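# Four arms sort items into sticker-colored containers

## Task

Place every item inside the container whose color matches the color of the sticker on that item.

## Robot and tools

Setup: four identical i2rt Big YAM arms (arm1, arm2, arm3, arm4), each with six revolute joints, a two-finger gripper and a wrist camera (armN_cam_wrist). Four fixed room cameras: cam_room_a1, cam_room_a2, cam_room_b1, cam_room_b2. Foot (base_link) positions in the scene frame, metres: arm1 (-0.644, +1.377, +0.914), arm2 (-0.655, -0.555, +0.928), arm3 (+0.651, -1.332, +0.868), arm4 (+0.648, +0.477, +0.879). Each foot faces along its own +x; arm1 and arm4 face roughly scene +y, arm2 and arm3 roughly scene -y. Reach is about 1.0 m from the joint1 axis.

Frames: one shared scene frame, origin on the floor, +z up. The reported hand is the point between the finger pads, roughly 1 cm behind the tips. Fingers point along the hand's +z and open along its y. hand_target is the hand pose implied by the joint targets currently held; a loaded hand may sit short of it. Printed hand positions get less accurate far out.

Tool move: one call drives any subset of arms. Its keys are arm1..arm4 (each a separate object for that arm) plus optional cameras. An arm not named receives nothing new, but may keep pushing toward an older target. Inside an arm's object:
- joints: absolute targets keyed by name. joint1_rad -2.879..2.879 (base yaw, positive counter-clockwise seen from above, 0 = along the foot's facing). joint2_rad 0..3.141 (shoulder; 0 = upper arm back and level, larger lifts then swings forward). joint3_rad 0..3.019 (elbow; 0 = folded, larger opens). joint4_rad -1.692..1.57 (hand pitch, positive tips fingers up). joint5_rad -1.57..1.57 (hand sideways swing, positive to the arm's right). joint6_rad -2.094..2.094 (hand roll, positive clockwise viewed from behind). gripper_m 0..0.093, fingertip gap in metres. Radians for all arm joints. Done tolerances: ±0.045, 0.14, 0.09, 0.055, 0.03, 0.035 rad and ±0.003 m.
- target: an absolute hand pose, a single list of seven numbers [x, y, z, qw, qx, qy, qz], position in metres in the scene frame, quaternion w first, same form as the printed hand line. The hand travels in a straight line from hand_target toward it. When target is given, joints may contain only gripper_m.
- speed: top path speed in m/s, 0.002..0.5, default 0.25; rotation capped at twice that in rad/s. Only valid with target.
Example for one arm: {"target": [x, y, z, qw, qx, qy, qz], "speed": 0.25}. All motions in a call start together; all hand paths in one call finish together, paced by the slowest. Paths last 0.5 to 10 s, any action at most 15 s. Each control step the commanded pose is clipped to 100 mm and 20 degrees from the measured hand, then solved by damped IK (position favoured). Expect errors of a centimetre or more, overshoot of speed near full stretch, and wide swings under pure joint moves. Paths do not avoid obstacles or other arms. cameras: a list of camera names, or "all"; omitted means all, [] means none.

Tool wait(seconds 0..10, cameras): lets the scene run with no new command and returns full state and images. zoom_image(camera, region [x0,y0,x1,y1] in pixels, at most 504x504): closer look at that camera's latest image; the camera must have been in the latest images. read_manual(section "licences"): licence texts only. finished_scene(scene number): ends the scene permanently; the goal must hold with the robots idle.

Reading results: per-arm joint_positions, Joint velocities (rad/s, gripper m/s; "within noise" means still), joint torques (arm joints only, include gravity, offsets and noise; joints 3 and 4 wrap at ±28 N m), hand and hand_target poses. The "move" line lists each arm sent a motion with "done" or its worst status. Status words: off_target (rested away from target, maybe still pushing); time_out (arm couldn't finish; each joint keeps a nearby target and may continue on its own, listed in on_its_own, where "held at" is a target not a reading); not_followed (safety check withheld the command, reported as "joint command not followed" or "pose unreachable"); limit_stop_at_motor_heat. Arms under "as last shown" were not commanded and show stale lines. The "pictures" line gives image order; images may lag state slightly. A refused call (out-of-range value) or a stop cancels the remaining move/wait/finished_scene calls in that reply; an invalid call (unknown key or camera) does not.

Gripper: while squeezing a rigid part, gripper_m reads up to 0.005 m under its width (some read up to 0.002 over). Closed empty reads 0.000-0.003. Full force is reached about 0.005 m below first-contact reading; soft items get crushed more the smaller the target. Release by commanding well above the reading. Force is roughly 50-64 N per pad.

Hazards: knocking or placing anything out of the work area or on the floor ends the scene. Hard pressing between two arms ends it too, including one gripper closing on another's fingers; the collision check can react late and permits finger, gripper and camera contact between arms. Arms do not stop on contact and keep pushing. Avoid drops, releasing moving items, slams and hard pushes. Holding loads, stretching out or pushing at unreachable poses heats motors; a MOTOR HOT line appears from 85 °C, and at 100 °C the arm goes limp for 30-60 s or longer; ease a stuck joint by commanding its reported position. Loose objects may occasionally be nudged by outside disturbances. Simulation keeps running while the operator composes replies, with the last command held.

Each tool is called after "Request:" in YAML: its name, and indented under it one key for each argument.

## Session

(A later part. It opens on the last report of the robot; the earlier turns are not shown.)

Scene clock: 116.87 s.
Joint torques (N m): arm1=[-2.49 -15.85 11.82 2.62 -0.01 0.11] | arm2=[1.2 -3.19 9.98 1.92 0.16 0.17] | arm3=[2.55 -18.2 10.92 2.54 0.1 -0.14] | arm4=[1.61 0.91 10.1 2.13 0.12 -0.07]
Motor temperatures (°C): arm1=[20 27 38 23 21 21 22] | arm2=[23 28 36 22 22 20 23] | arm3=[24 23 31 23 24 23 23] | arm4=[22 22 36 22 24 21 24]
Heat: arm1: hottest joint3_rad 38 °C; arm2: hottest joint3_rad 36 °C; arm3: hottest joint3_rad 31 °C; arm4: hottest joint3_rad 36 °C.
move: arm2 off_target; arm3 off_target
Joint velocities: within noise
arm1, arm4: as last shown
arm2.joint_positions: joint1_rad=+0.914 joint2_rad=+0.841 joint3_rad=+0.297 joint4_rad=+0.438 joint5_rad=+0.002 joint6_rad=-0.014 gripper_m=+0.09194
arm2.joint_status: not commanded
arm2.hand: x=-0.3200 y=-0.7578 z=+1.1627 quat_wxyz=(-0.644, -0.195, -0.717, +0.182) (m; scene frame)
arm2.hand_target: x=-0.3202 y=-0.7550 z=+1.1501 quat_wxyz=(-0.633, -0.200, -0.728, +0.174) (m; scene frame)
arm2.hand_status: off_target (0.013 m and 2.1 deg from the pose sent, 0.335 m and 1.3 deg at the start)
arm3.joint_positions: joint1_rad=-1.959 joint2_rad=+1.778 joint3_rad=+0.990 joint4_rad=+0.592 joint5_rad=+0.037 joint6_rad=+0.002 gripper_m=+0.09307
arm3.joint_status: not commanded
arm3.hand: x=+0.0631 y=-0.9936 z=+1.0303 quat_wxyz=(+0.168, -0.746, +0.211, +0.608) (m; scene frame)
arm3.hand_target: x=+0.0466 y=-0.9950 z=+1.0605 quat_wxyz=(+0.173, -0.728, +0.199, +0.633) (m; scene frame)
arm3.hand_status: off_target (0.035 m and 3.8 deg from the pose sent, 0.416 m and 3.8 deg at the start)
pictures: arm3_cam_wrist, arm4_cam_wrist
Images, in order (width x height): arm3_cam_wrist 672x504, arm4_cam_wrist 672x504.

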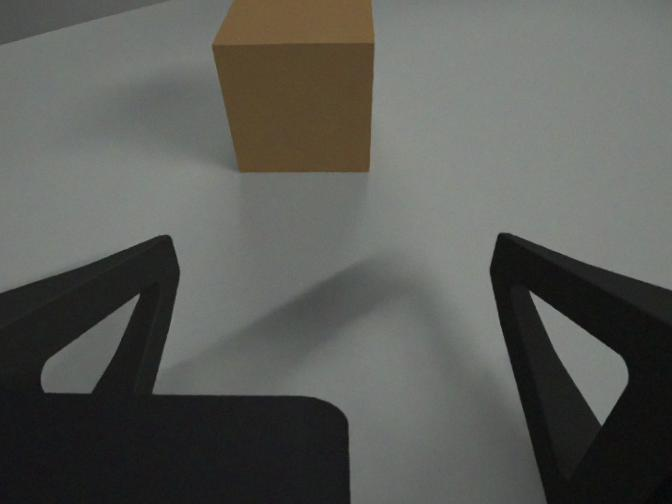

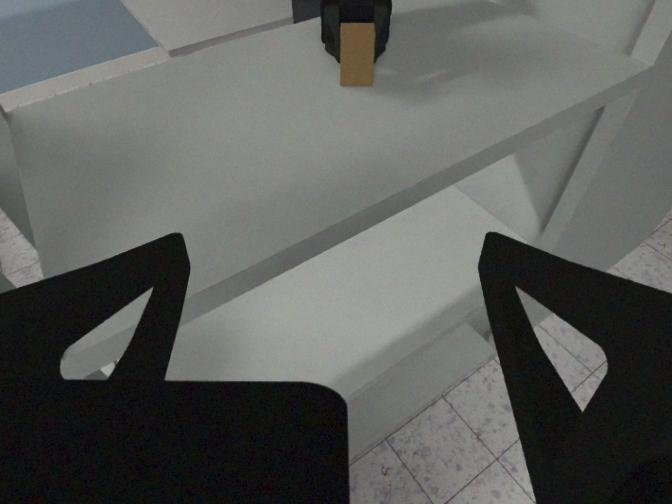

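Request:
move:
  arm1: {"target": [0.012, 0.914, 1.032, 0.6260, 0.2260, 0.7201, -0.1965], "speed": 0.05, "joints": {"gripper_m": 0.092}}
  arm3: {"target": [-0.0475, -0.948, 1.045, 0.1726, -0.7281, 0.1985, 0.6330], "speed": 0.15}
  cameras: ["arm3_cam_wrist", "arm1_cam_wrist"]

Scene clock: 135.50 s.
Joint torques (N m): arm1=[-2.84 -17.38 11.89 2.21 0.02 0.11] | arm2=[1.38 -3.19 9.95 1.95 0.16 0.16] | arm3=[2.55 -20.54 11.97 1.46 0.03 -0.09] | arm4=[0.85 0.91 10 2.28 0.15 -0.07]
Motor temperatures (°C): arm1=[20 27 38 23 21 21 22] | arm2=[23 27 35 22 22 20 23] | arm3=[24 24 31 23 24 23 23] | arm4=[22 22 36 22 24 21 24]
Heat: arm1: hottest joint3_rad 38 °C; arm2: hottest joint3_rad 35 °C; arm3: hottest joint3_rad 31 °C; arm4: hottest joint3_rad 36 °C.
move: arm1 off_target; arm3 off_target
Joint velocities: within noise
arm1.joint_positions: joint1_rad=-2.248 joint2_rad=+2.101 joint3_rad=+1.339 joint4_rad=+0.607 joint5_rad=-0.011 joint6_rad=-0.001 gripper_m=+0.09196
arm1.joint_status: all done
arm1.hand: x=+0.0081 y=+0.9257 z=+1.0238 quat_wxyz=(-0.616, -0.223, -0.731, +0.192) (m; scene frame)
arm1.hand_target: x=+0.0115 y=+0.9145 z=+1.0322 quat_wxyz=(-0.626, -0.226, -0.720, +0.196) (m; scene frame)
arm1.hand_status: off_target (0.015 m and 1.8 deg from the pose sent, 0.013 m and 1.6 deg at the start)
arm2, arm4: as last shown
arm2.hand_target: x=-0.3202 y=-0.7550 z=+1.1502 quat_wxyz=(-0.633, -0.200, -0.728, +0.174) (m; scene frame)
arm3.joint_positions: joint1_rad=-1.954 joint2_rad=+1.993 joint3_rad=+1.321 joint4_rad=+0.518 joint5_rad=+0.044 joint6_rad=-0.002 gripper_m=+0.09307
arm3.joint_status: not commanded
arm3.hand: x=-0.0290 y=-0.9449 z=+1.0336 quat_wxyz=(+0.174, -0.734, +0.207, +0.624) (m; scene frame)
arm3.hand_target: x=-0.0463 y=-0.9488 z=+1.0453 quat_wxyz=(+0.173, -0.728, +0.199, +0.633) (m; scene frame)
arm3.hand_status: off_target (0.022 m and 1.6 deg from the pose sent, 0.121 m and 3.8 deg at the start)
pictures: arm1_cam_wrist, arm3_cam_wrist
Images, in order (width x height): arm1_cam_wrist 672x504, arm3_cam_wrist 672x504.

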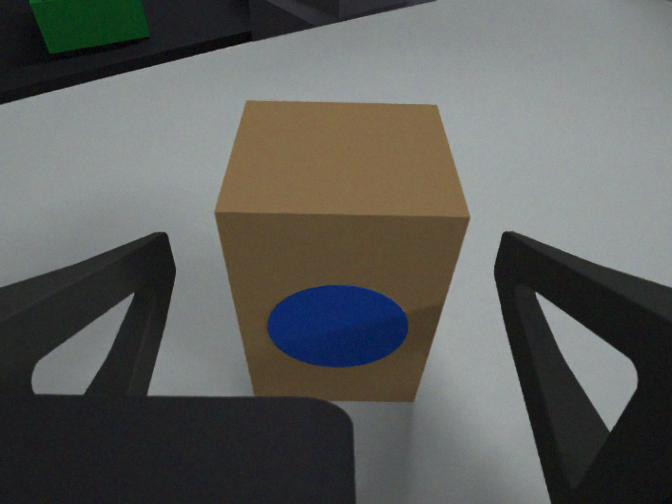

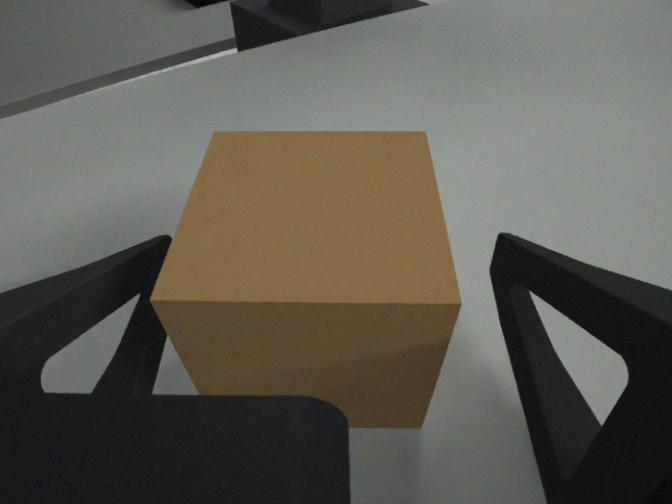

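Request:
move:
  arm1: {"target": [-0.034, 0.945, 1.05, 0.6260, 0.2260, 0.7201, -0.1965], "speed": 0.12}
  arm3: {"joints": {"gripper_m": 0.03}}
  cameras: ["arm3_cam_wrist"]

Request:
move:
  arm1: {"target": [-0.36, 1.18, 1.16, 0.6260, 0.2260, 0.7201, -0.1965], "speed": 0.4}
  arm3: {"target": [0.22, -1.09, 1.15, 0.1726, -0.7281, 0.1985, 0.6330], "speed": 0.3}
  arm4: {"target": [0.076, 0.9027, 1.055, 0.1951, -0.7206, 0.2244, 0.6264], "speed": 0.35}
  cameras: ["arm3_cam_wrist", "arm4_cam_wrist"]

Scene clock: 145.77 s.
Joint torques (N m): arm1=[-2.32 -17.85 8.5 2.51 -0.07 0.04] | arm2=[1.32 -3.14 9.96 1.98 0.15 0.17] | arm3=[2.55 -20.48 11.93 1.52 0.02 -0.09] | arm4=[0.67 0.97 10.1 2.21 0.16 -0.09]
Motor temperatures (°C): arm1=[20 27 38 23 21 21 22] | arm2=[23 27 35 22 22 20 23] | arm3=[24 24 31 23 24 23 23] | arm4=[22 22 36 22 24 21 24]
Heat: arm1: hottest joint3_rad 38 °C; arm2: hottest joint3_rad 35 °C; arm3: hottest joint3_rad 31 °C; arm4: hottest joint3_rad 36 °C.
move: arm1 off_target; arm3 off_target
Joint velocities: within noise
arm1.joint_positions: joint1_rad=-2.248 joint2_rad=+1.999 joint3_rad=+1.181 joint4_rad=+0.652 joint5_rad=-0.011 joint6_rad=+0.003 gripper_m=+0.09196
arm1.joint_status: not commanded
arm1.hand: x=-0.0302 y=+0.9522 z=+1.0307 quat_wxyz=(-0.612, -0.226, -0.734, +0.190) (m; scene frame)
arm1.hand_target: x=-0.0340 y=+0.9451 z=+1.0498 quat_wxyz=(-0.626, -0.226, -0.720, +0.197) (m; scene frame)
arm1.hand_status: off_target (0.021 m and 2.4 deg from the pose sent, 0.053 m and 1.8 deg at the start)
arm2: as last shown
arm3.joint_positions: joint1_rad=-1.954 joint2_rad=+1.993 joint3_rad=+1.321 joint4_rad=+0.517 joint5_rad=+0.044 joint6_rad=-0.002 gripper_m=+0.05285
arm3.joint_status: gripper_m off_target (ended at +0.05288, target +0.03000)
arm3.hand: x=-0.0291 y=-0.9451 z=+1.0334 quat_wxyz=(+0.174, -0.734, +0.207, +0.623) (m; scene frame)
arm3.hand_target: x=-0.0462 y=-0.9487 z=+1.0452 quat_wxyz=(+0.173, -0.728, +0.199, +0.633) (m; scene frame)
arm3.hand_status: not commanded
arm4.joint_positions: joint1_rad=+0.904 joint2_rad=+0.308 joint3_rad=+0.481 joint4_rad=-0.383 joint5_rad=-0.001 joint6_rad=+0.012 gripper_m=+0.09310
arm4.joint_status: not commanded
arm4.hand: x=+0.4050 y=+0.6497 z=+1.2042 quat_wxyz=(-0.183, +0.739, -0.239, -0.603) (m; scene frame)
arm4.hand_target: x=+0.4056 y=+0.6489 z=+1.2160 quat_wxyz=(-0.191, +0.730, -0.231, -0.615) (m; scene frame)
arm4.hand_status: not commanded
pictures: arm3_cam_wrist
Images, in order (width x height): arm3_cam_wrist 672x504.

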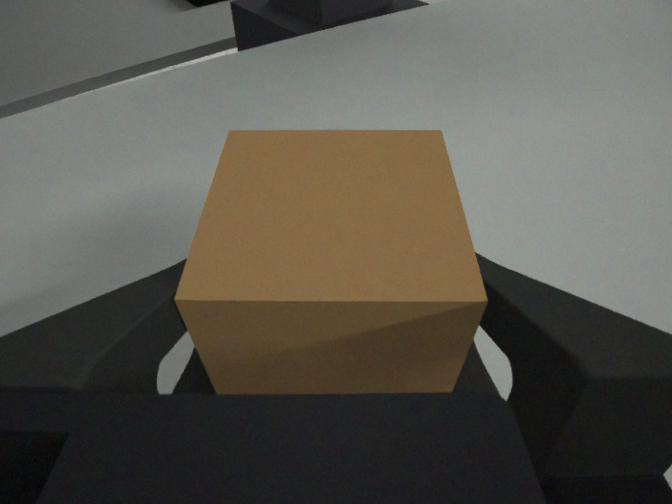

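Scene clock: 147.83 s.
Joint torques (N m): arm1=[-2.43 2.37 12.64 1.37 0.06 0.08] | arm2=[1.38 -3.19 9.99 1.96 0.16 0.17] | arm3=[2.49 -7.3 8.77 1.73 0.1 -0.09] | arm4=[0.56 -18.02 10.02 1.87 -0.04 -0.11]
Motor temperatures (°C): arm1=[20 27 38 23 21 21 22] | arm2=[23 26 35 22 22 20 23] | arm3=[24 24 31 23 24 23 23] | arm4=[22 22 37 22 24 21 24]
Heat: arm1: hottest joint3_rad 38 °C; arm2: hottest joint3_rad 35 °C; arm3: hottest joint3_rad 31 °C; arm4: hottest joint3_rad 37 °C.
move: arm1 done; arm3 done; arm4 off_target
Joint velocities: within noise
arm1.joint_positions: joint1_rad=-2.248 joint2_rad=+0.519 joint3_rad=+0.258 joint4_rad=+0.145 joint5_rad=-0.008 joint6_rad=+0.003 gripper_m=+0.09196
arm1.joint_status: not commanded
arm1.hand: x=-0.3603 y=+1.1829 z=+1.1593 quat_wxyz=(-0.630, -0.222, -0.718, +0.196) (m; scene frame)
arm1.hand_target: x=-0.3601 y=+1.1800 z=+1.1601 quat_wxyz=(-0.626, -0.226, -0.720, +0.197) (m; scene frame)
arm1.hand_status: done (0.003 m and 0.7 deg from the pose sent, 0.421 m and 2.4 deg at the start)
arm2: as last shown
arm3.joint_positions: joint1_rad=-1.953 joint2_rad=+1.097 joint3_rad=+0.612 joint4_rad=+0.363 joint5_rad=+0.044 joint6_rad=-0.002 gripper_m=+0.05285
arm3.joint_status: not commanded
arm3.hand: x=+0.2240 y=-1.0838 z=+1.1542 quat_wxyz=(+0.177, -0.723, +0.204, +0.636) (m; scene frame)
arm3.hand_target: x=+0.2202 y=-1.0900 z=+1.1501 quat_wxyz=(+0.173, -0.728, +0.198, +0.633) (m; scene frame)
arm3.hand_status: done (0.008 m and 1.0 deg from the pose sent, 0.311 m and 1.6 deg at the start)
arm4.joint_positions: joint1_rad=+0.874 joint2_rad=+1.850 joint3_rad=+1.047 joint4_rad=+0.612 joint5_rad=-0.039 joint6_rad=+0.002 gripper_m=+0.09310
arm4.joint_status: not commanded
arm4.hand: x=+0.0852 y=+0.8901 z=+1.0346 quat_wxyz=(-0.184, +0.735, -0.233, -0.610) (m; scene frame)
arm4.hand_target: x=+0.0771 y=+0.9018 z=+1.0551 quat_wxyz=(-0.195, +0.721, -0.224, -0.626) (m; scene frame)
arm4.hand_status: off_target (0.026 m and 3.0 deg from the pose sent, 0.441 m and 4.1 deg at the start)
pictures: arm3_cam_wrist, arm4_cam_wrist
Images, in order (width x height): arm3_cam_wrist 672x504, arm4_cam_wrist 672x504.

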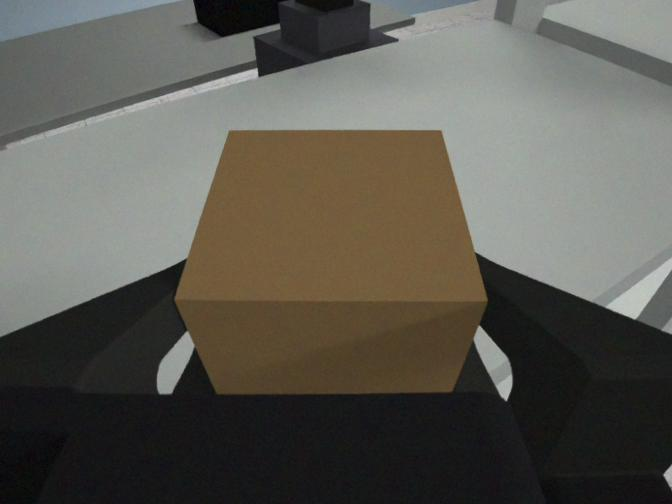

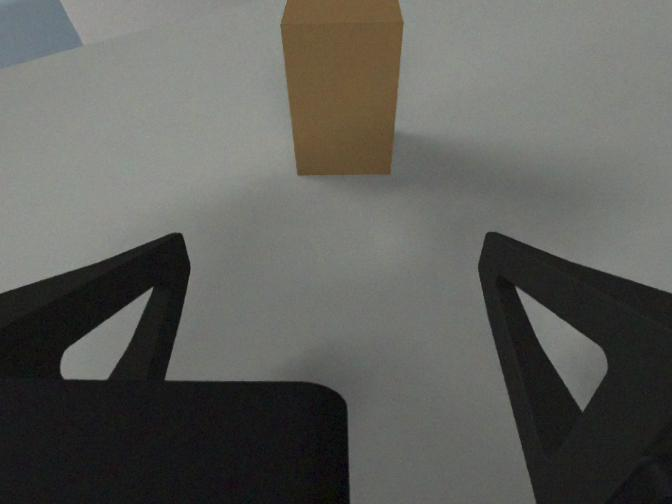

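Request:
move:
  arm4: {"target": [-0.0115, 0.967, 1.03, 0.1951, -0.7206, 0.2244, 0.6264], "speed": 0.15}
  arm3: {"joints": {"joint2_rad": 0.30, "joint3_rad": 0.489, "joint4_rad": -0.363, "joint5_rad": 0, "joint6_rad": 0}}
  cameras: ["arm4_cam_wrist"]

Request:
move:
  arm4: {"joints": {"gripper_m": 0.025}}
  arm3: {"joints": {"joint1_rad": 1.777}}
  cameras: ["arm4_cam_wrist"]

Scene clock: 165.77 s.
Joint torques (N m): arm1=[-2.32 3.55 12.53 1.51 0.07 0.06] | arm2=[1.38 -3.25 9.96 1.96 0.16 0.17] | arm3=[2.32 1.32 10.81 1.72 -0.1 -0.05] | arm4=[0.56 -20.66 10.96 1.2 0 -0.07]
Motor temperatures (°C): arm1=[20 26 37 23 21 21 22] | arm2=[23 26 34 22 22 20 23] | arm3=[24 24 31 23 24 23 24] | arm4=[22 23 37 22 24 21 24]
Heat: arm1: hottest joint3_rad 37 °C; arm2: hottest joint3_rad 34 °C; arm3: hottest joint3_rad 31 °C; arm4: hottest joint3_rad 37 °C.
move: arm3 done; arm4 off_target
Joint velocities: within noise
arm1, arm2: as last shown
arm3.joint_positions: joint1_rad=-1.952 joint2_rad=+0.303 joint3_rad=+0.479 joint4_rad=-0.360 joint5_rad=+0.002 joint6_rad=-0.002 gripper_m=+0.05286
arm3.joint_status: all done
arm3.hand: x=+0.3892 y=-1.1827 z=+1.1954 quat_wxyz=(+0.155, -0.747, +0.195, +0.617) (m; scene frame)
arm3.hand_target: x=+0.3879 y=-1.1872 z=+1.2018 quat_wxyz=(+0.150, -0.745, +0.189, +0.622) (m; scene frame)
arm3.hand_status: not commanded
arm4.joint_positions: joint1_rad=+0.874 joint2_rad=+2.090 joint3_rad=+1.405 joint4_rad=+0.532 joint5_rad=-0.039 joint6_rad=-0.001 gripper_m=+0.09310
arm4.joint_status: not commanded
arm4.hand: x=-0.0027 y=+0.9555 z=+1.0273 quat_wxyz=(-0.189, +0.723, -0.228, -0.624) (m; scene frame)
arm4.hand_target: x=-0.0107 y=+0.9663 z=+1.0301 quat_wxyz=(-0.195, +0.721, -0.224, -0.626) (m; scene frame)
arm4.hand_status: off_target (0.015 m and 0.9 deg from the pose sent, 0.124 m and 3.0 deg at the start)
pictures: arm4_cam_wrist
Images, in order (width x height): arm4_cam_wrist 672x504.

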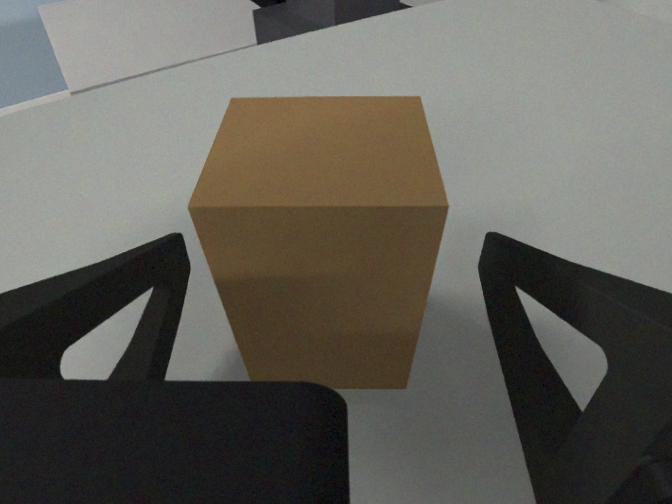

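Scene clock: 168.33 s.
Joint torques (N m): arm1=[-2.61 2.26 12.64 1.46 0.07 0.04] | arm2=[1.38 -3.19 9.99 1.94 0.15 0.18] | arm3=[2.08 1.49 10.77 1.73 0.12 -0.03] | arm4=[0.62 -20.89 11 1.25 0.05 -0.08]
Motor temperatures (°C): arm1=[20 26 37 23 21 21 22] | arm2=[23 26 34 22 22 20 23] | arm3=[24 24 31 23 24 23 24] | arm4=[22 24 37 22 24 21 25]
Heat: arm1: hottest joint3_rad 37 °C; arm2: hottest joint3_rad 34 °C; arm3: hottest joint3_rad 31 °C; arm4: hottest joint3_rad 37 °C.
move: arm3 done; arm4 off_target
Joint velocities: within noise
arm1, arm2: as last shown
arm3.joint_positions: joint1_rad=+1.767 joint2_rad=+0.303 joint3_rad=+0.479 joint4_rad=-0.360 joint5_rad=-0.003 joint6_rad=-0.002 gripper_m=+0.05297
arm3.joint_status: all done
arm3.hand: x=+0.9483 y=-1.3047 z=+1.1977 quat_wxyz=(-0.639, +0.035, -0.768, -0.019) (m; scene frame)
arm3.hand_target: x=+0.9471 y=-1.3021 z=+1.2040 quat_wxyz=(-0.643, +0.037, -0.765, -0.022) (m; scene frame)
arm3.hand_status: not commanded
arm4.joint_positions: joint1_rad=+0.874 joint2_rad=+2.090 joint3_rad=+1.405 joint4_rad=+0.532 joint5_rad=-0.039 joint6_rad=-0.001 gripper_m=+0.04403
arm4.joint_status: gripper_m off_target (ended at +0.04406, target +0.02500)
arm4.hand: x=-0.0027 y=+0.9554 z=+1.0273 quat_wxyz=(-0.189, +0.723, -0.228, -0.624) (m; scene frame)
arm4.hand_target: x=-0.0107 y=+0.9663 z=+1.0301 quat_wxyz=(-0.195, +0.721, -0.224, -0.626) (m; scene frame)
arm4.hand_status: not commanded
pictures: arm4_cam_wrist
Images, in order (width x height): arm4_cam_wrist 672x504.

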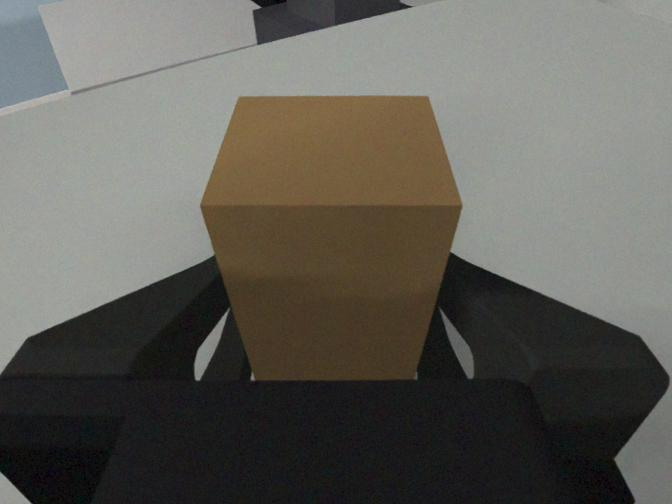

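Request:
move:
  arm3: {"target": [1.193, -1.283, 0.93, -0.0871, -0.0434, 0.9952, -0.0038], "speed": 0.4}
  arm4: {"target": [0.25, 0.785, 1.14, 0.1951, -0.7206, 0.2244, 0.6264], "speed": 0.35}
  cameras: ["arm3_cam_wrist"]

Request:
move:
  arm4: {"joints": {"joint2_rad": 0.30, "joint3_rad": 0.489, "joint4_rad": -0.363, "joint5_rad": 0, "joint6_rad": 0}}
  cameras: []

Scene clock: 182.63 s.
Joint torques (N m): arm1=[-2.49 2.61 12.64 1.33 0.07 0.08] | arm2=[1.38 -3.19 9.98 1.95 0.15 0.17] | arm3=[1.73 -21.77 11.29 -1.01 -0.07 -0.07] | arm4=[0.03 -8.82 8.54 1.18 -0.05 -0.08]
Motor temperatures (°C): arm1=[20 25 37 23 21 21 22] | arm2=[23 26 34 22 22 20 23] | arm3=[24 24 32 23 24 23 24] | arm4=[22 25 38 22 24 21 25]
Heat: arm1: hottest joint3_rad 37 °C; arm2: hottest joint3_rad 34 °C; arm3: hottest joint3_rad 32 °C; arm4: hottest joint3_rad 38 °C.
move: arm3 off_target; arm4 done
Joint velocities: within noise
arm1, arm2: as last shown
arm3.joint_positions: joint1_rad=+1.767 joint2_rad=+1.986 joint3_rad=+1.533 joint4_rad=-1.340 joint5_rad=-0.011 joint6_rad=-0.002 gripper_m=+0.05297
arm3.joint_status: not commanded
arm3.hand: x=+1.1753 y=-1.2901 z=+0.9103 quat_wxyz=(+0.110, +0.037, -0.993, +0.005) (m; scene frame)
arm3.hand_target: x=+1.1920 y=-1.2831 z=+0.9303 quat_wxyz=(+0.087, +0.043, -0.995, +0.004) (m; scene frame)
arm3.hand_status: off_target (0.027 m and 2.8 deg from the pose sent, 0.363 m and 89.4 deg at the start)
arm4.joint_positions: joint1_rad=+0.842 joint2_rad=+1.190 joint3_rad=+0.593 joint4_rad=+0.455 joint5_rad=-0.070 joint6_rad=-0.004 gripper_m=+0.04403
arm4.joint_status: not commanded
arm4.hand: x=+0.2481 y=+0.7824 z=+1.1380 quat_wxyz=(-0.190, +0.719, -0.227, -0.628) (m; scene frame)
arm4.hand_target: x=+0.2500 y=+0.7850 z=+1.1400 quat_wxyz=(-0.195, +0.721, -0.224, -0.626) (m; scene frame)
arm4.hand_status: done (0.004 m and 0.7 deg from the pose sent, 0.325 m and 0.9 deg at the start)
pictures: arm3_cam_wrist
Images, in order (width x height): arm3_cam_wrist 672x504.

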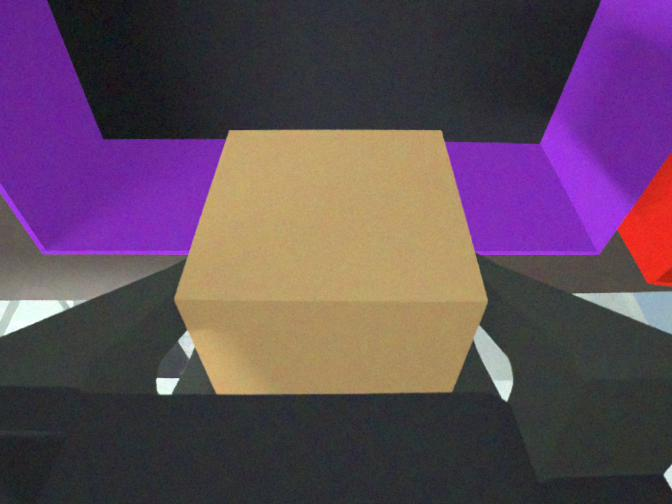

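Scene clock: 184.13 s.
Joint torques (N m): arm1=[-1.73 2.78 12.66 1.29 0.06 0.07] | arm2=[1.32 -3.19 9.98 1.96 0.15 0.17] | arm3=[1.79 -21.66 11.29 -0.98 -0.06 -0.08] | arm4=[0.26 1.2 10.81 1.21 0.22 0.06]
Motor temperatures (°C): arm1=[20 25 37 23 21 21 22] | arm2=[23 26 34 22 22 20 23] | arm3=[24 24 32 23 24 23 24] | arm4=[22 25 38 22 24 21 25]
Heat: arm1: hottest joint3_rad 37 °C; arm2: hottest joint3_rad 34 °C; arm3: hottest joint3_rad 32 °C; arm4: hottest joint3_rad 38 °C.
move: arm4 done
Joint velocities: within noise
arm1, arm2, arm3: as last shown
arm4.joint_positions: joint1_rad=+0.841 joint2_rad=+0.306 joint3_rad=+0.470 joint4_rad=-0.354 joint5_rad=-0.004 joint6_rad=-0.004 gripper_m=+0.04403
arm4.joint_status: all done
arm4.hand: x=+0.4151 y=+0.6650 z=+1.2050 quat_wxyz=(-0.208, +0.728, -0.253, -0.603) (m; scene frame)
arm4.hand_target: x=+0.4183 y=+0.6658 z=+1.2160 quat_wxyz=(-0.212, +0.721, -0.257, -0.608) (m; scene frame)
arm4.hand_status: not commanded
pictures: none
No camera images: "cameras" was empty.

Request:
move:
  arm3: {"target": [1.155, -1.284, 0.82, -0.0436, -0.0436, 0.998, -0.0019], "speed": 0.25}
  arm4: {"joints": {"joint1_rad": -1.898}}
  cameras: ["arm3_cam_wrist"]

Request:
move:
  arm3: {"target": [1.152, -1.284, 0.765, -0.0436, -0.0436, 0.998, -0.0019], "speed": 0.15}
  arm4: {"target": [1.115, 0.35, 0.93, -0.0872, 0.0261, 0.9959, 0.0023], "speed": 0.4}
  cameras: ["arm3_cam_wrist", "arm4_cam_wrist"]

Scene clock: 197.27 s.
Joint torques (N m): arm1=[-2.55 2.08 12.6 1.51 0.08 0.04] | arm2=[1.38 -3.08 9.96 1.92 0.16 0.18] | arm3=[2.14 -19.37 6.46 0.06 -0.06 -0.01] | arm4=[0.79 1.03 10.81 1.2 0.03 0.11]
Motor temperatures (°C): arm1=[20 25 37 23 21 21 22] | arm2=[23 25 34 22 22 20 23] | arm3=[24 25 32 23 24 23 24] | arm4=[22 24 38 22 24 21 26]
Heat: arm1: hottest joint3_rad 37 °C; arm2: hottest joint3_rad 34 °C; arm3: hottest joint3_rad 32 °C; arm4: hottest joint3_rad 38 °C.
move: arm3 done; arm4 done
Joint velocities: within noise
arm1: as last shown
arm2.joint_positions: joint1_rad=+0.914 joint2_rad=+0.841 joint3_rad=+0.297 joint4_rad=+0.438 joint5_rad=+0.002 joint6_rad=-0.014 gripper_m=+0.09194
arm2.joint_status: not commanded
arm2.hand: x=-0.3200 y=-0.7578 z=+1.1627 quat_wxyz=(-0.644, -0.195, -0.717, +0.182) (m; scene frame)
arm2.hand_target: x=-0.3202 y=-0.7550 z=+1.1502 quat_wxyz=(-0.633, -0.200, -0.728, +0.174) (m; scene frame)
arm2.hand_status: not commanded
arm3.joint_positions: joint1_rad=+1.768 joint2_rad=+1.993 joint3_rad=+1.277 joint4_rad=-0.951 joint5_rad=-0.012 joint6_rad=-0.002 gripper_m=+0.05297
arm3.joint_status: not commanded
arm3.hand: x=+1.1527 y=-1.2921 z=+0.8201 quat_wxyz=(+0.048, +0.039, -0.998, +0.003) (m; scene frame)
arm3.hand_target: x=+1.1548 y=-1.2840 z=+0.8200 quat_wxyz=(+0.044, +0.044, -0.998, +0.002) (m; scene frame)
arm3.hand_status: done (0.008 m and 0.8 deg from the pose sent, 0.093 m and 7.7 deg at the start)
arm4.joint_positions: joint1_rad=-1.897 joint2_rad=+0.306 joint3_rad=+0.470 joint4_rad=-0.354 joint5_rad=+0.002 joint6_rad=-0.004 gripper_m=+0.04403
arm4.joint_status: all done
arm4.hand: x=+0.9379 y=+0.3979 z=+1.2034 quat_wxyz=(-0.629, -0.101, -0.766, +0.089) (m; scene frame)
arm4.hand_target: x=+0.9360 y=+0.3984 z=+1.2144 quat_wxyz=(-0.635, -0.102, -0.760, +0.088) (m; scene frame)
arm4.hand_status: not commanded
pictures: arm3_cam_wrist
Images, in order (width x height): arm3_cam_wrist 672x504.

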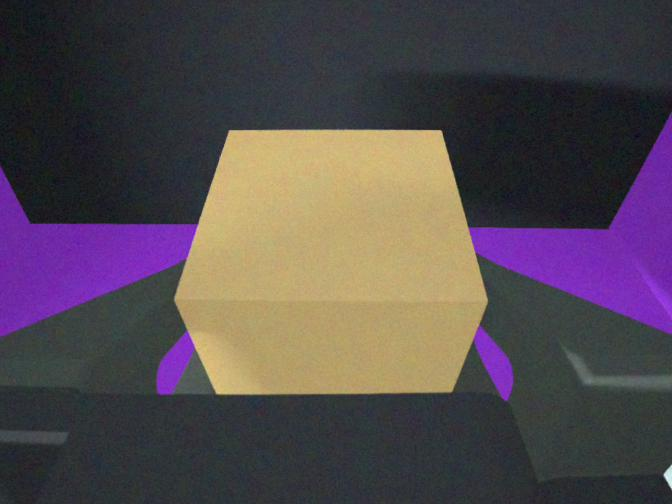

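Scene clock: 199.97 s.
Joint torques (N m): arm1=[-2.26 3.25 12.74 1.26 0.06 0.09] | arm2=[1.26 -3.14 9.96 1.98 0.15 0.17] | arm3=[2.02 -18.67 5.3 0.13 -0.06 0.02] | arm4=[1.2 -17.96 9.83 -0.75 0.21 -0.09]
Motor temperatures (°C): arm1=[20 25 37 23 21 21 22] | arm2=[23 25 34 22 22 20 23] | arm3=[24 25 32 23 24 23 24] | arm4=[22 24 39 22 24 21 26]
Heat: arm1: hottest joint3_rad 37 °C; arm2: hottest joint3_rad 34 °C; arm3: hottest joint3_rad 32 °C; arm4: hottest joint3_rad 39 °C.
move: arm3 off_target; arm4 off_target
Joint velocities: within noise
arm1, arm2: as last shown
arm3.joint_positions: joint1_rad=+1.770 joint2_rad=+2.077 joint3_rad=+1.258 joint4_rad=-0.831 joint5_rad=-0.012 joint6_rad=-0.002 gripper_m=+0.05297
arm3.joint_status: not commanded
arm3.hand: x=+1.1556 y=-1.2917 z=+0.7721 quat_wxyz=(+0.040, +0.040, -0.998, +0.002) (m; scene frame)
arm3.hand_target: x=+1.1519 y=-1.2842 z=+0.7651 quat_wxyz=(+0.044, +0.044, -0.998, +0.002) (m; scene frame)
arm3.hand_status: off_target (0.011 m and 0.6 deg from the pose sent, 0.056 m and 0.8 deg at the start)
arm4.joint_positions: joint1_rad=-1.888 joint2_rad=+1.840 joint3_rad=+1.301 joint4_rad=-1.228 joint5_rad=+0.027 joint6_rad=-0.185 gripper_m=+0.04403
arm4.joint_status: not commanded
arm4.hand: x=+1.0986 y=+0.3518 z=+0.9179 quat_wxyz=(+0.101, -0.037, -0.994, -0.007) (m; scene frame)
arm4.hand_target: x=+1.1144 y=+0.3501 z=+0.9303 quat_wxyz=(+0.087, -0.026, -0.996, -0.002) (m; scene frame)
arm4.hand_status: off_target (0.020 m and 2.1 deg from the pose sent, 0.329 m and 89.5 deg at the start)
pictures: arm3_cam_wrist, arm4_cam_wrist
Images, in order (width x height): arm3_cam_wrist 672x504, arm4_cam_wrist 672x504.

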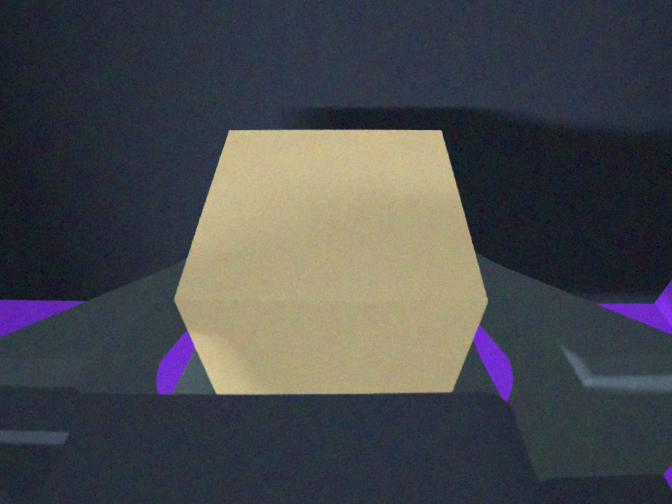

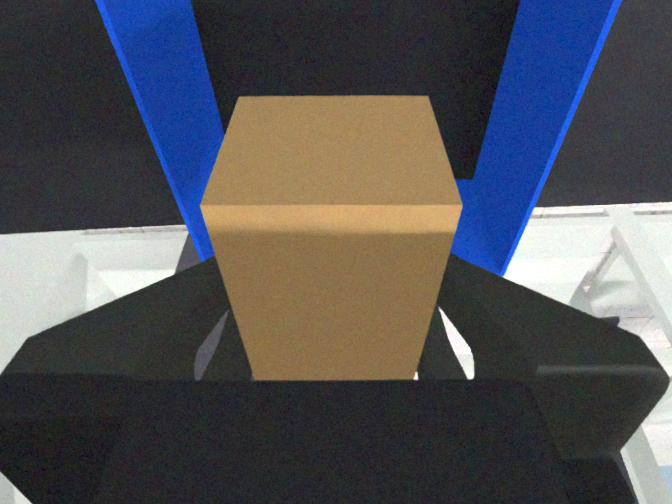

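Request:
move:
  arm3: {"target": [1.152, -1.284, 0.738, -0.0436, -0.0436, 0.998, -0.0019], "speed": 0.08}
  arm4: {"target": [1.115, 0.35, 0.79, -0.0872, 0.0261, 0.9959, 0.0023], "speed": 0.3}
  cameras: ["arm3_cam_wrist"]

Request:
move:
  arm3: {"target": [1.155, -1.285, 0.742, -0.0436, -0.0436, 0.998, -0.0019], "speed": 0.05, "joints": {"gripper_m": 0.085}}
  arm4: {"target": [1.113, 0.35, 0.738, -0.0872, 0.0261, 0.9959, 0.0023], "speed": 0.12}
  cameras: ["arm3_cam_wrist", "arm4_cam_wrist"]

Scene clock: 206.83 s.
Joint torques (N m): arm1=[-2.55 3.02 12.66 1.42 0.05 0.07] | arm2=[1.26 -3.19 9.99 1.95 0.16 0.18] | arm3=[2.14 -17.32 5.04 0.75 -0.01 0.04] | arm4=[1.26 -20.19 5.96 0.1 0.21 -0.06]
Motor temperatures (°C): arm1=[20 25 37 23 21 21 22] | arm2=[23 25 34 22 22 20 23] | arm3=[24 25 31 23 24 23 24] | arm4=[22 24 38 22 24 21 26]
Heat: arm1: hottest joint3_rad 37 °C; arm2: hottest joint3_rad 34 °C; arm3: hottest joint3_rad 31 °C; arm4: hottest joint3_rad 38 °C.
move: arm3 off_target; arm4 off_target
Joint velocities: within noise
arm1, arm2: as last shown
arm3.joint_positions: joint1_rad=+1.770 joint2_rad=+2.112 joint3_rad=+1.258 joint4_rad=-0.791 joint5_rad=-0.014 joint6_rad=-0.002 gripper_m=+0.05297
arm3.joint_status: not commanded
arm3.hand: x=+1.1571 y=-1.2914 z=+0.7544 quat_wxyz=(+0.037, +0.040, -0.999, +0.002) (m; scene frame)
arm3.hand_target: x=+1.1515 y=-1.2842 z=+0.7386 quat_wxyz=(+0.044, +0.044, -0.998, +0.002) (m; scene frame)
arm3.hand_status: off_target (0.019 m and 0.9 deg from the pose sent, 0.035 m and 0.6 deg at the start)
arm4.joint_positions: joint1_rad=-1.888 joint2_rad=+2.077 joint3_rad=+1.246 joint4_rad=-0.939 joint5_rad=+0.027 joint6_rad=-0.186 gripper_m=+0.04403
arm4.joint_status: not commanded
arm4.hand: x=+1.1038 y=+0.3498 z=+0.7832 quat_wxyz=(+0.102, -0.036, -0.994, -0.007) (m; scene frame)
arm4.hand_target: x=+1.1148 y=+0.3500 z=+0.7900 quat_wxyz=(+0.087, -0.026, -0.996, -0.002) (m; scene frame)
arm4.hand_status: off_target (0.013 m and 2.2 deg from the pose sent, 0.129 m and 2.1 deg at the start)
pictures: arm3_cam_wrist
Images, in order (width x height): arm3_cam_wrist 672x504.

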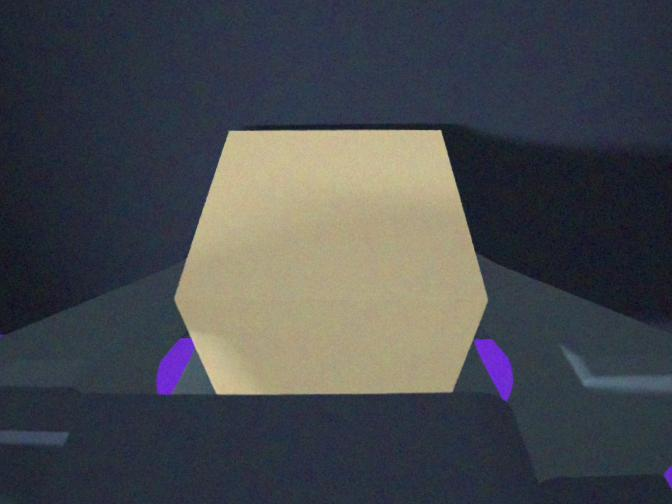

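Scene clock: 207.83 s.
Joint torques (N m): arm1=[-2.02 2.14 12.79 1.44 0.06 0.03] | arm2=[1.38 -3.14 9.95 1.99 0.15 0.17] | arm3=[1.9 -18.78 5.82 -0.23 -0.01 0.01] | arm4=[1.26 -18.61 5.04 0.03 0.24 -0.09]
Motor temperatures (°C): arm1=[20 25 37 23 21 21 22] | arm2=[23 25 34 22 22 20 23] | arm3=[24 25 31 23 24 23 24] | arm4=[22 24 38 22 24 21 26]
Heat: arm1: hottest joint3_rad 37 °C; arm2: hottest joint3_rad 34 °C; arm3: hottest joint3_rad 31 °C; arm4: hottest joint3_rad 38 °C.
move: arm3 done; arm4 done
Joint velocities: within noise
arm1.joint_positions: joint1_rad=-2.248 joint2_rad=+0.519 joint3_rad=+0.258 joint4_rad=+0.145 joint5_rad=-0.008 joint6_rad=+0.003 gripper_m=+0.09196
arm1.joint_status: not commanded
arm1.hand: x=-0.3603 y=+1.1829 z=+1.1593 quat_wxyz=(-0.630, -0.222, -0.718, +0.196) (m; scene frame)
arm1.hand_target: x=-0.3601 y=+1.1800 z=+1.1601 quat_wxyz=(-0.626, -0.226, -0.720, +0.197) (m; scene frame)
arm1.hand_status: not commanded
arm2: as last shown
arm3.joint_positions: joint1_rad=+1.770 joint2_rad=+2.126 joint3_rad=+1.258 joint4_rad=-0.782 joint5_rad=-0.014 joint6_rad=-0.002 gripper_m=+0.08496
arm3.joint_status: all done
arm3.hand: x=+1.1559 y=-1.2916 z=+0.7473 quat_wxyz=(+0.040, +0.040, -0.998, +0.002) (m; scene frame)
arm3.hand_target: x=+1.1549 y=-1.2850 z=+0.7421 quat_wxyz=(+0.044, +0.044, -0.998, +0.002) (m; scene frame)
arm3.hand_status: done (0.009 m and 0.6 deg from the pose sent, 0.014 m and 0.9 deg at the start)
arm4.joint_positions: joint1_rad=-1.888 joint2_rad=+2.156 joint3_rad=+1.246 joint4_rad=-0.833 joint5_rad=+0.027 joint6_rad=-0.186 gripper_m=+0.04403
arm4.joint_status: not commanded
arm4.hand: x=+1.1098 y=+0.3480 z=+0.7425 quat_wxyz=(+0.089, -0.037, -0.995, -0.004) (m; scene frame)
arm4.hand_target: x=+1.1128 y=+0.3499 z=+0.7380 quat_wxyz=(+0.087, -0.026, -0.996, -0.002) (m; scene frame)
arm4.hand_status: done (0.006 m and 1.2 deg from the pose sent, 0.046 m and 2.1 deg at the start)
pictures: arm3_cam_wrist, arm4_cam_wrist
Images, in order (width x height): arm3_cam_wrist 672x504, arm4_cam_wrist 672x504.

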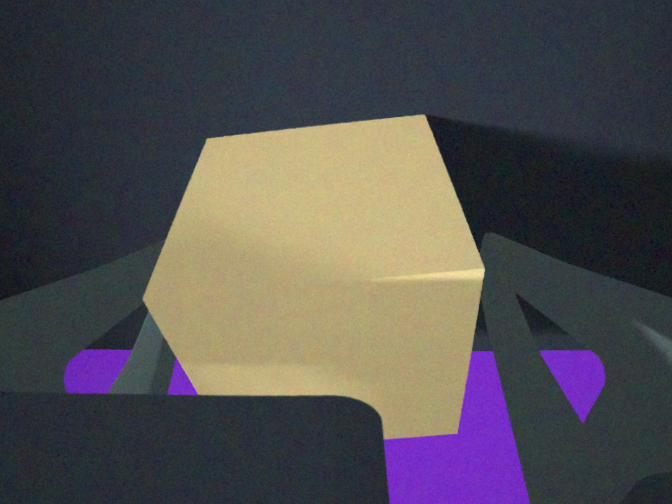

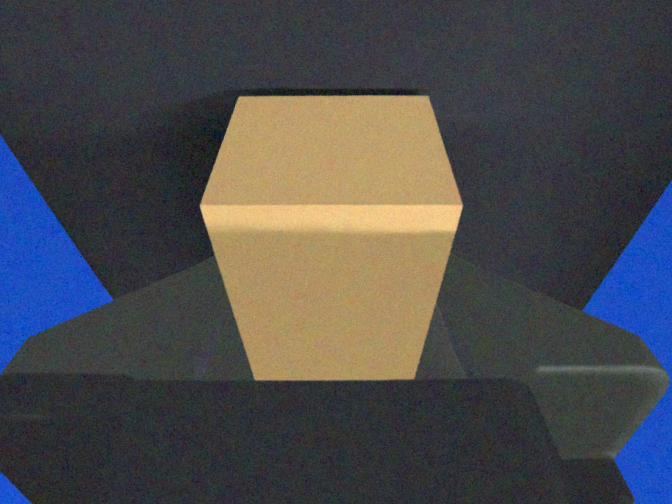

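Request:
move:
  arm3: {"joints": {"gripper_m": 0.093}}
  arm4: {"target": [1.113, 0.35, 0.733, -0.0872, 0.0261, 0.9959, 0.0023], "speed": 0.06}
  cameras: []

Request:
move:
  arm3: {"target": [1.155, -1.285, 0.95, -0.0436, -0.0436, 0.998, -0.0019], "speed": 0.25}
  arm4: {"joints": {"gripper_m": 0.085}}
  cameras: ["arm3_cam_wrist", "arm4_cam_wrist"]

Request:
move:
  arm4: {"target": [1.113, 0.35, 0.95, -0.0872, 0.0261, 0.9959, 0.0023], "speed": 0.25}
  cameras: ["arm3_cam_wrist", "arm4_cam_wrist", "cam_room_a1", "cam_room_a2"]

Scene clock: 216.17 s.
Joint torques (N m): arm1=[-2.02 3.31 12.88 1.62 0.04 0.09] | arm2=[1.32 -3.25 9.96 1.98 0.15 0.17] | arm3=[1.85 -18.73 5.83 -0.25 0.01 0.02] | arm4=[1.61 -17.79 5.18 0.12 0.21 -0.06]
Motor temperatures (°C): arm1=[20 25 37 23 21 21 22] | arm2=[23 25 34 22 22 20 23] | arm3=[24 26 31 23 24 23 24] | arm4=[22 24 37 22 24 21 26]
Heat: arm1: hottest joint3_rad 37 °C; arm2: hottest joint3_rad 34 °C; arm3: hottest joint3_rad 31 °C; arm4: hottest joint3_rad 37 °C.
move: arm3 done; arm4 done
Joint velocities: within noise
arm1, arm2: as last shown
arm3.joint_positions: joint1_rad=+1.770 joint2_rad=+2.126 joint3_rad=+1.258 joint4_rad=-0.782 joint5_rad=-0.014 joint6_rad=-0.002 gripper_m=+0.09293
arm3.joint_status: all done
arm3.hand: x=+1.1559 y=-1.2916 z=+0.7473 quat_wxyz=(+0.040, +0.040, -0.998, +0.002) (m; scene frame)
arm3.hand_target: x=+1.1549 y=-1.2850 z=+0.7421 quat_wxyz=(+0.044, +0.044, -0.998, +0.002) (m; scene frame)
arm3.hand_status: not commanded
arm4.joint_positions: joint1_rad=-1.888 joint2_rad=+2.156 joint3_rad=+1.246 joint4_rad=-0.824 joint5_rad=+0.027 joint6_rad=-0.186 gripper_m=+0.04403
arm4.joint_status: not commanded
arm4.hand: x=+1.1119 y=+0.3474 z=+0.7421 quat_wxyz=(+0.084, -0.037, -0.996, -0.003) (m; scene frame)
arm4.hand_target: x=+1.1127 y=+0.3499 z=+0.7331 quat_wxyz=(+0.087, -0.026, -0.996, -0.002) (m; scene frame)
arm4.hand_status: done (0.010 m and 1.3 deg from the pose sent, 0.010 m and 1.2 deg at the start)
pictures: none
No camera images: "cameras" was empty.

Scene clock: 217.70 s.
Joint torques (N m): arm1=[-2.2 2.37 12.7 1.43 0.04 0.06] | arm2=[1.26 -3.14 9.98 1.99 0.15 0.17] | arm3=[1.44 -17.96 10.65 -0.62 0.03 -0.05] | arm4=[1.03 -17.85 5.05 0.02 0.22 -0.05]
Motor temperatures (°C): arm1=[20 25 37 23 21 21 22] | arm2=[23 25 34 22 22 20 23] | arm3=[24 26 31 23 24 23 24] | arm4=[22 24 37 22 24 21 26]
Heat: arm1: hottest joint3_rad 37 °C; arm2: hottest joint3_rad 34 °C; arm3: hottest joint3_rad 31 °C; arm4: hottest joint3_rad 37 °C.
move: arm3 off_target; arm4 done
Joint velocities: within noise
arm1, arm2: as last shown
arm3.joint_positions: joint1_rad=+1.770 joint2_rad=+1.809 joint3_rad=+1.357 joint4_rad=-1.234 joint5_rad=-0.014 joint6_rad=-0.002 gripper_m=+0.09293
arm3.joint_status: not commanded
arm3.hand: x=+1.1420 y=-1.2900 z=+0.9392 quat_wxyz=(+0.057, +0.040, -0.998, +0.002) (m; scene frame)
arm3.hand_target: x=+1.1545 y=-1.2850 z=+0.9501 quat_wxyz=(+0.044, +0.044, -0.998, +0.002) (m; scene frame)
arm3.hand_status: off_target (0.018 m and 1.6 deg from the pose sent, 0.203 m and 0.6 deg at the start)
arm4.joint_positions: joint1_rad=-1.888 joint2_rad=+2.156 joint3_rad=+1.246 joint4_rad=-0.824 joint5_rad=+0.027 joint6_rad=-0.186 gripper_m=+0.08492
arm4.joint_status: all done
arm4.hand: x=+1.1119 y=+0.3474 z=+0.7421 quat_wxyz=(+0.084, -0.036, -0.996, -0.003) (m; scene frame)
arm4.hand_target: x=+1.1127 y=+0.3500 z=+0.7331 quat_wxyz=(+0.087, -0.026, -0.996, -0.002) (m; scene frame)
arm4.hand_status: not commanded
pictures: arm3_cam_wrist, arm4_cam_wrist
Images, in order (width x height): arm3_cam_wrist 672x504, arm4_cam_wrist 672x504.

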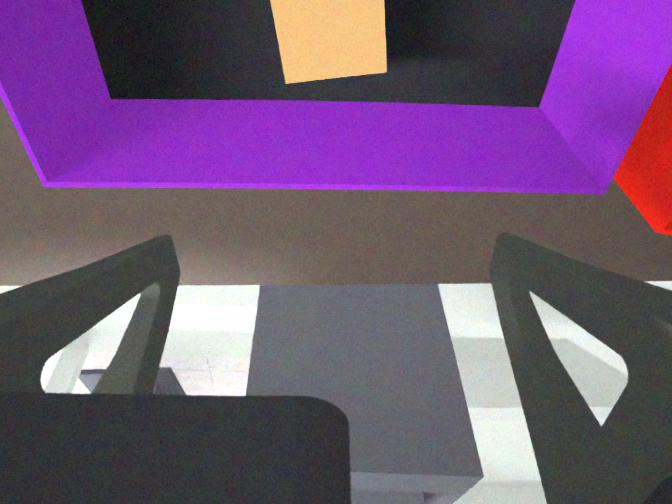

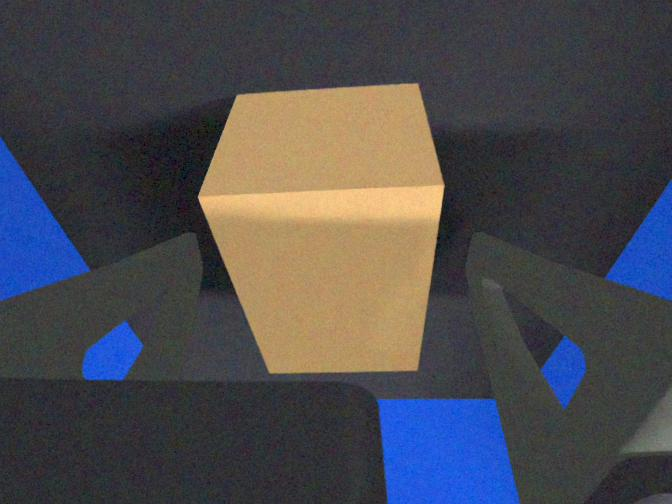

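Scene clock: 219.27 s.
Joint torques (N m): arm1=[-2.49 2.96 12.66 1.5 0.06 0.05] | arm2=[1.38 -3.14 9.95 1.96 0.15 0.17] | arm3=[1.61 -18.02 10.61 -0.61 0.02 -0.04] | arm4=[0.56 -17.96 9.26 -0.57 0.21 -0.08]
Motor temperatures (°C): arm1=[20 25 37 23 21 21 22] | arm2=[23 25 34 22 22 20 23] | arm3=[24 26 31 23 24 23 24] | arm4=[22 24 37 22 24 21 26]
Heat: arm1: hottest joint3_rad 37 °C; arm2: hottest joint3_rad 34 °C; arm3: hottest joint3_rad 31 °C; arm4: hottest joint3_rad 37 °C.
move: arm4 off_target
Joint velocities: within noise
arm1, arm2, arm3: as last shown
arm4.joint_positions: joint1_rad=-1.888 joint2_rad=+1.814 joint3_rad=+1.329 joint4_rad=-1.275 joint5_rad=+0.027 joint6_rad=-0.187 gripper_m=+0.08492
arm4.joint_status: not commanded
arm4.hand: x=+1.1014 y=+0.3512 z=+0.9396 quat_wxyz=(+0.098, -0.036, -0.995, -0.006) (m; scene frame)
arm4.hand_target: x=+1.1126 y=+0.3501 z=+0.9501 quat_wxyz=(+0.087, -0.026, -0.996, -0.002) (m; scene frame)
arm4.hand_status: off_target (0.016 m and 1.7 deg from the pose sent, 0.208 m and 1.2 deg at the start)
pictures: arm3_cam_wrist, arm4_cam_wrist, cam_room_a1, cam_room_a2
Images, in order (width x height): arm3_cam_wrist 672x504, arm4_cam_wrist 672x504, cam_room_a1 672x504, cam_room_a2 672x504.

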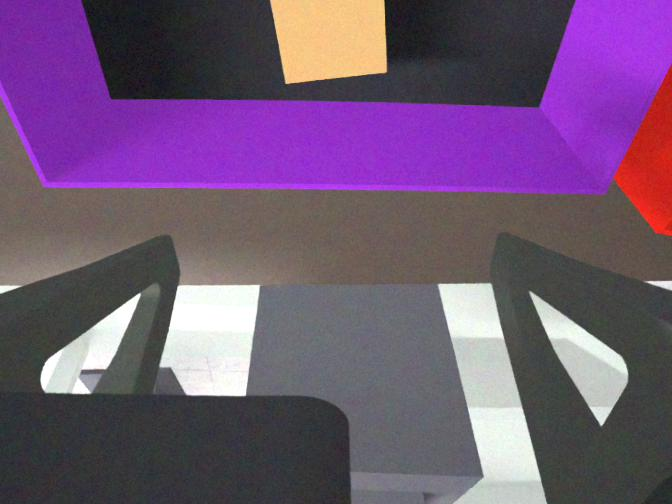

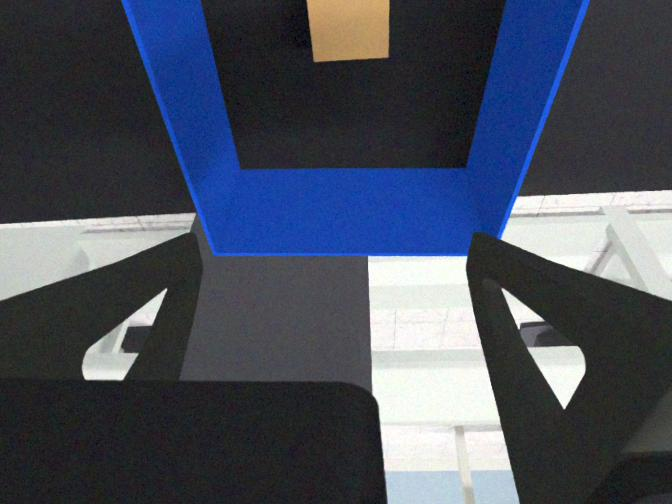

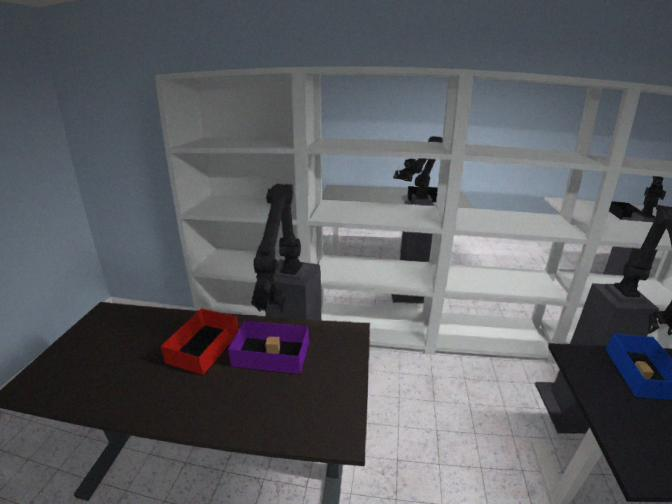

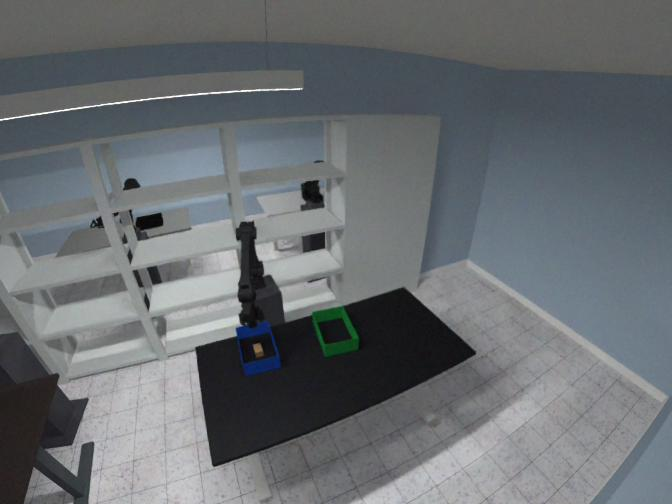

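Request:
finished_scene:
  scene: 2

The scene is finished: the task was done.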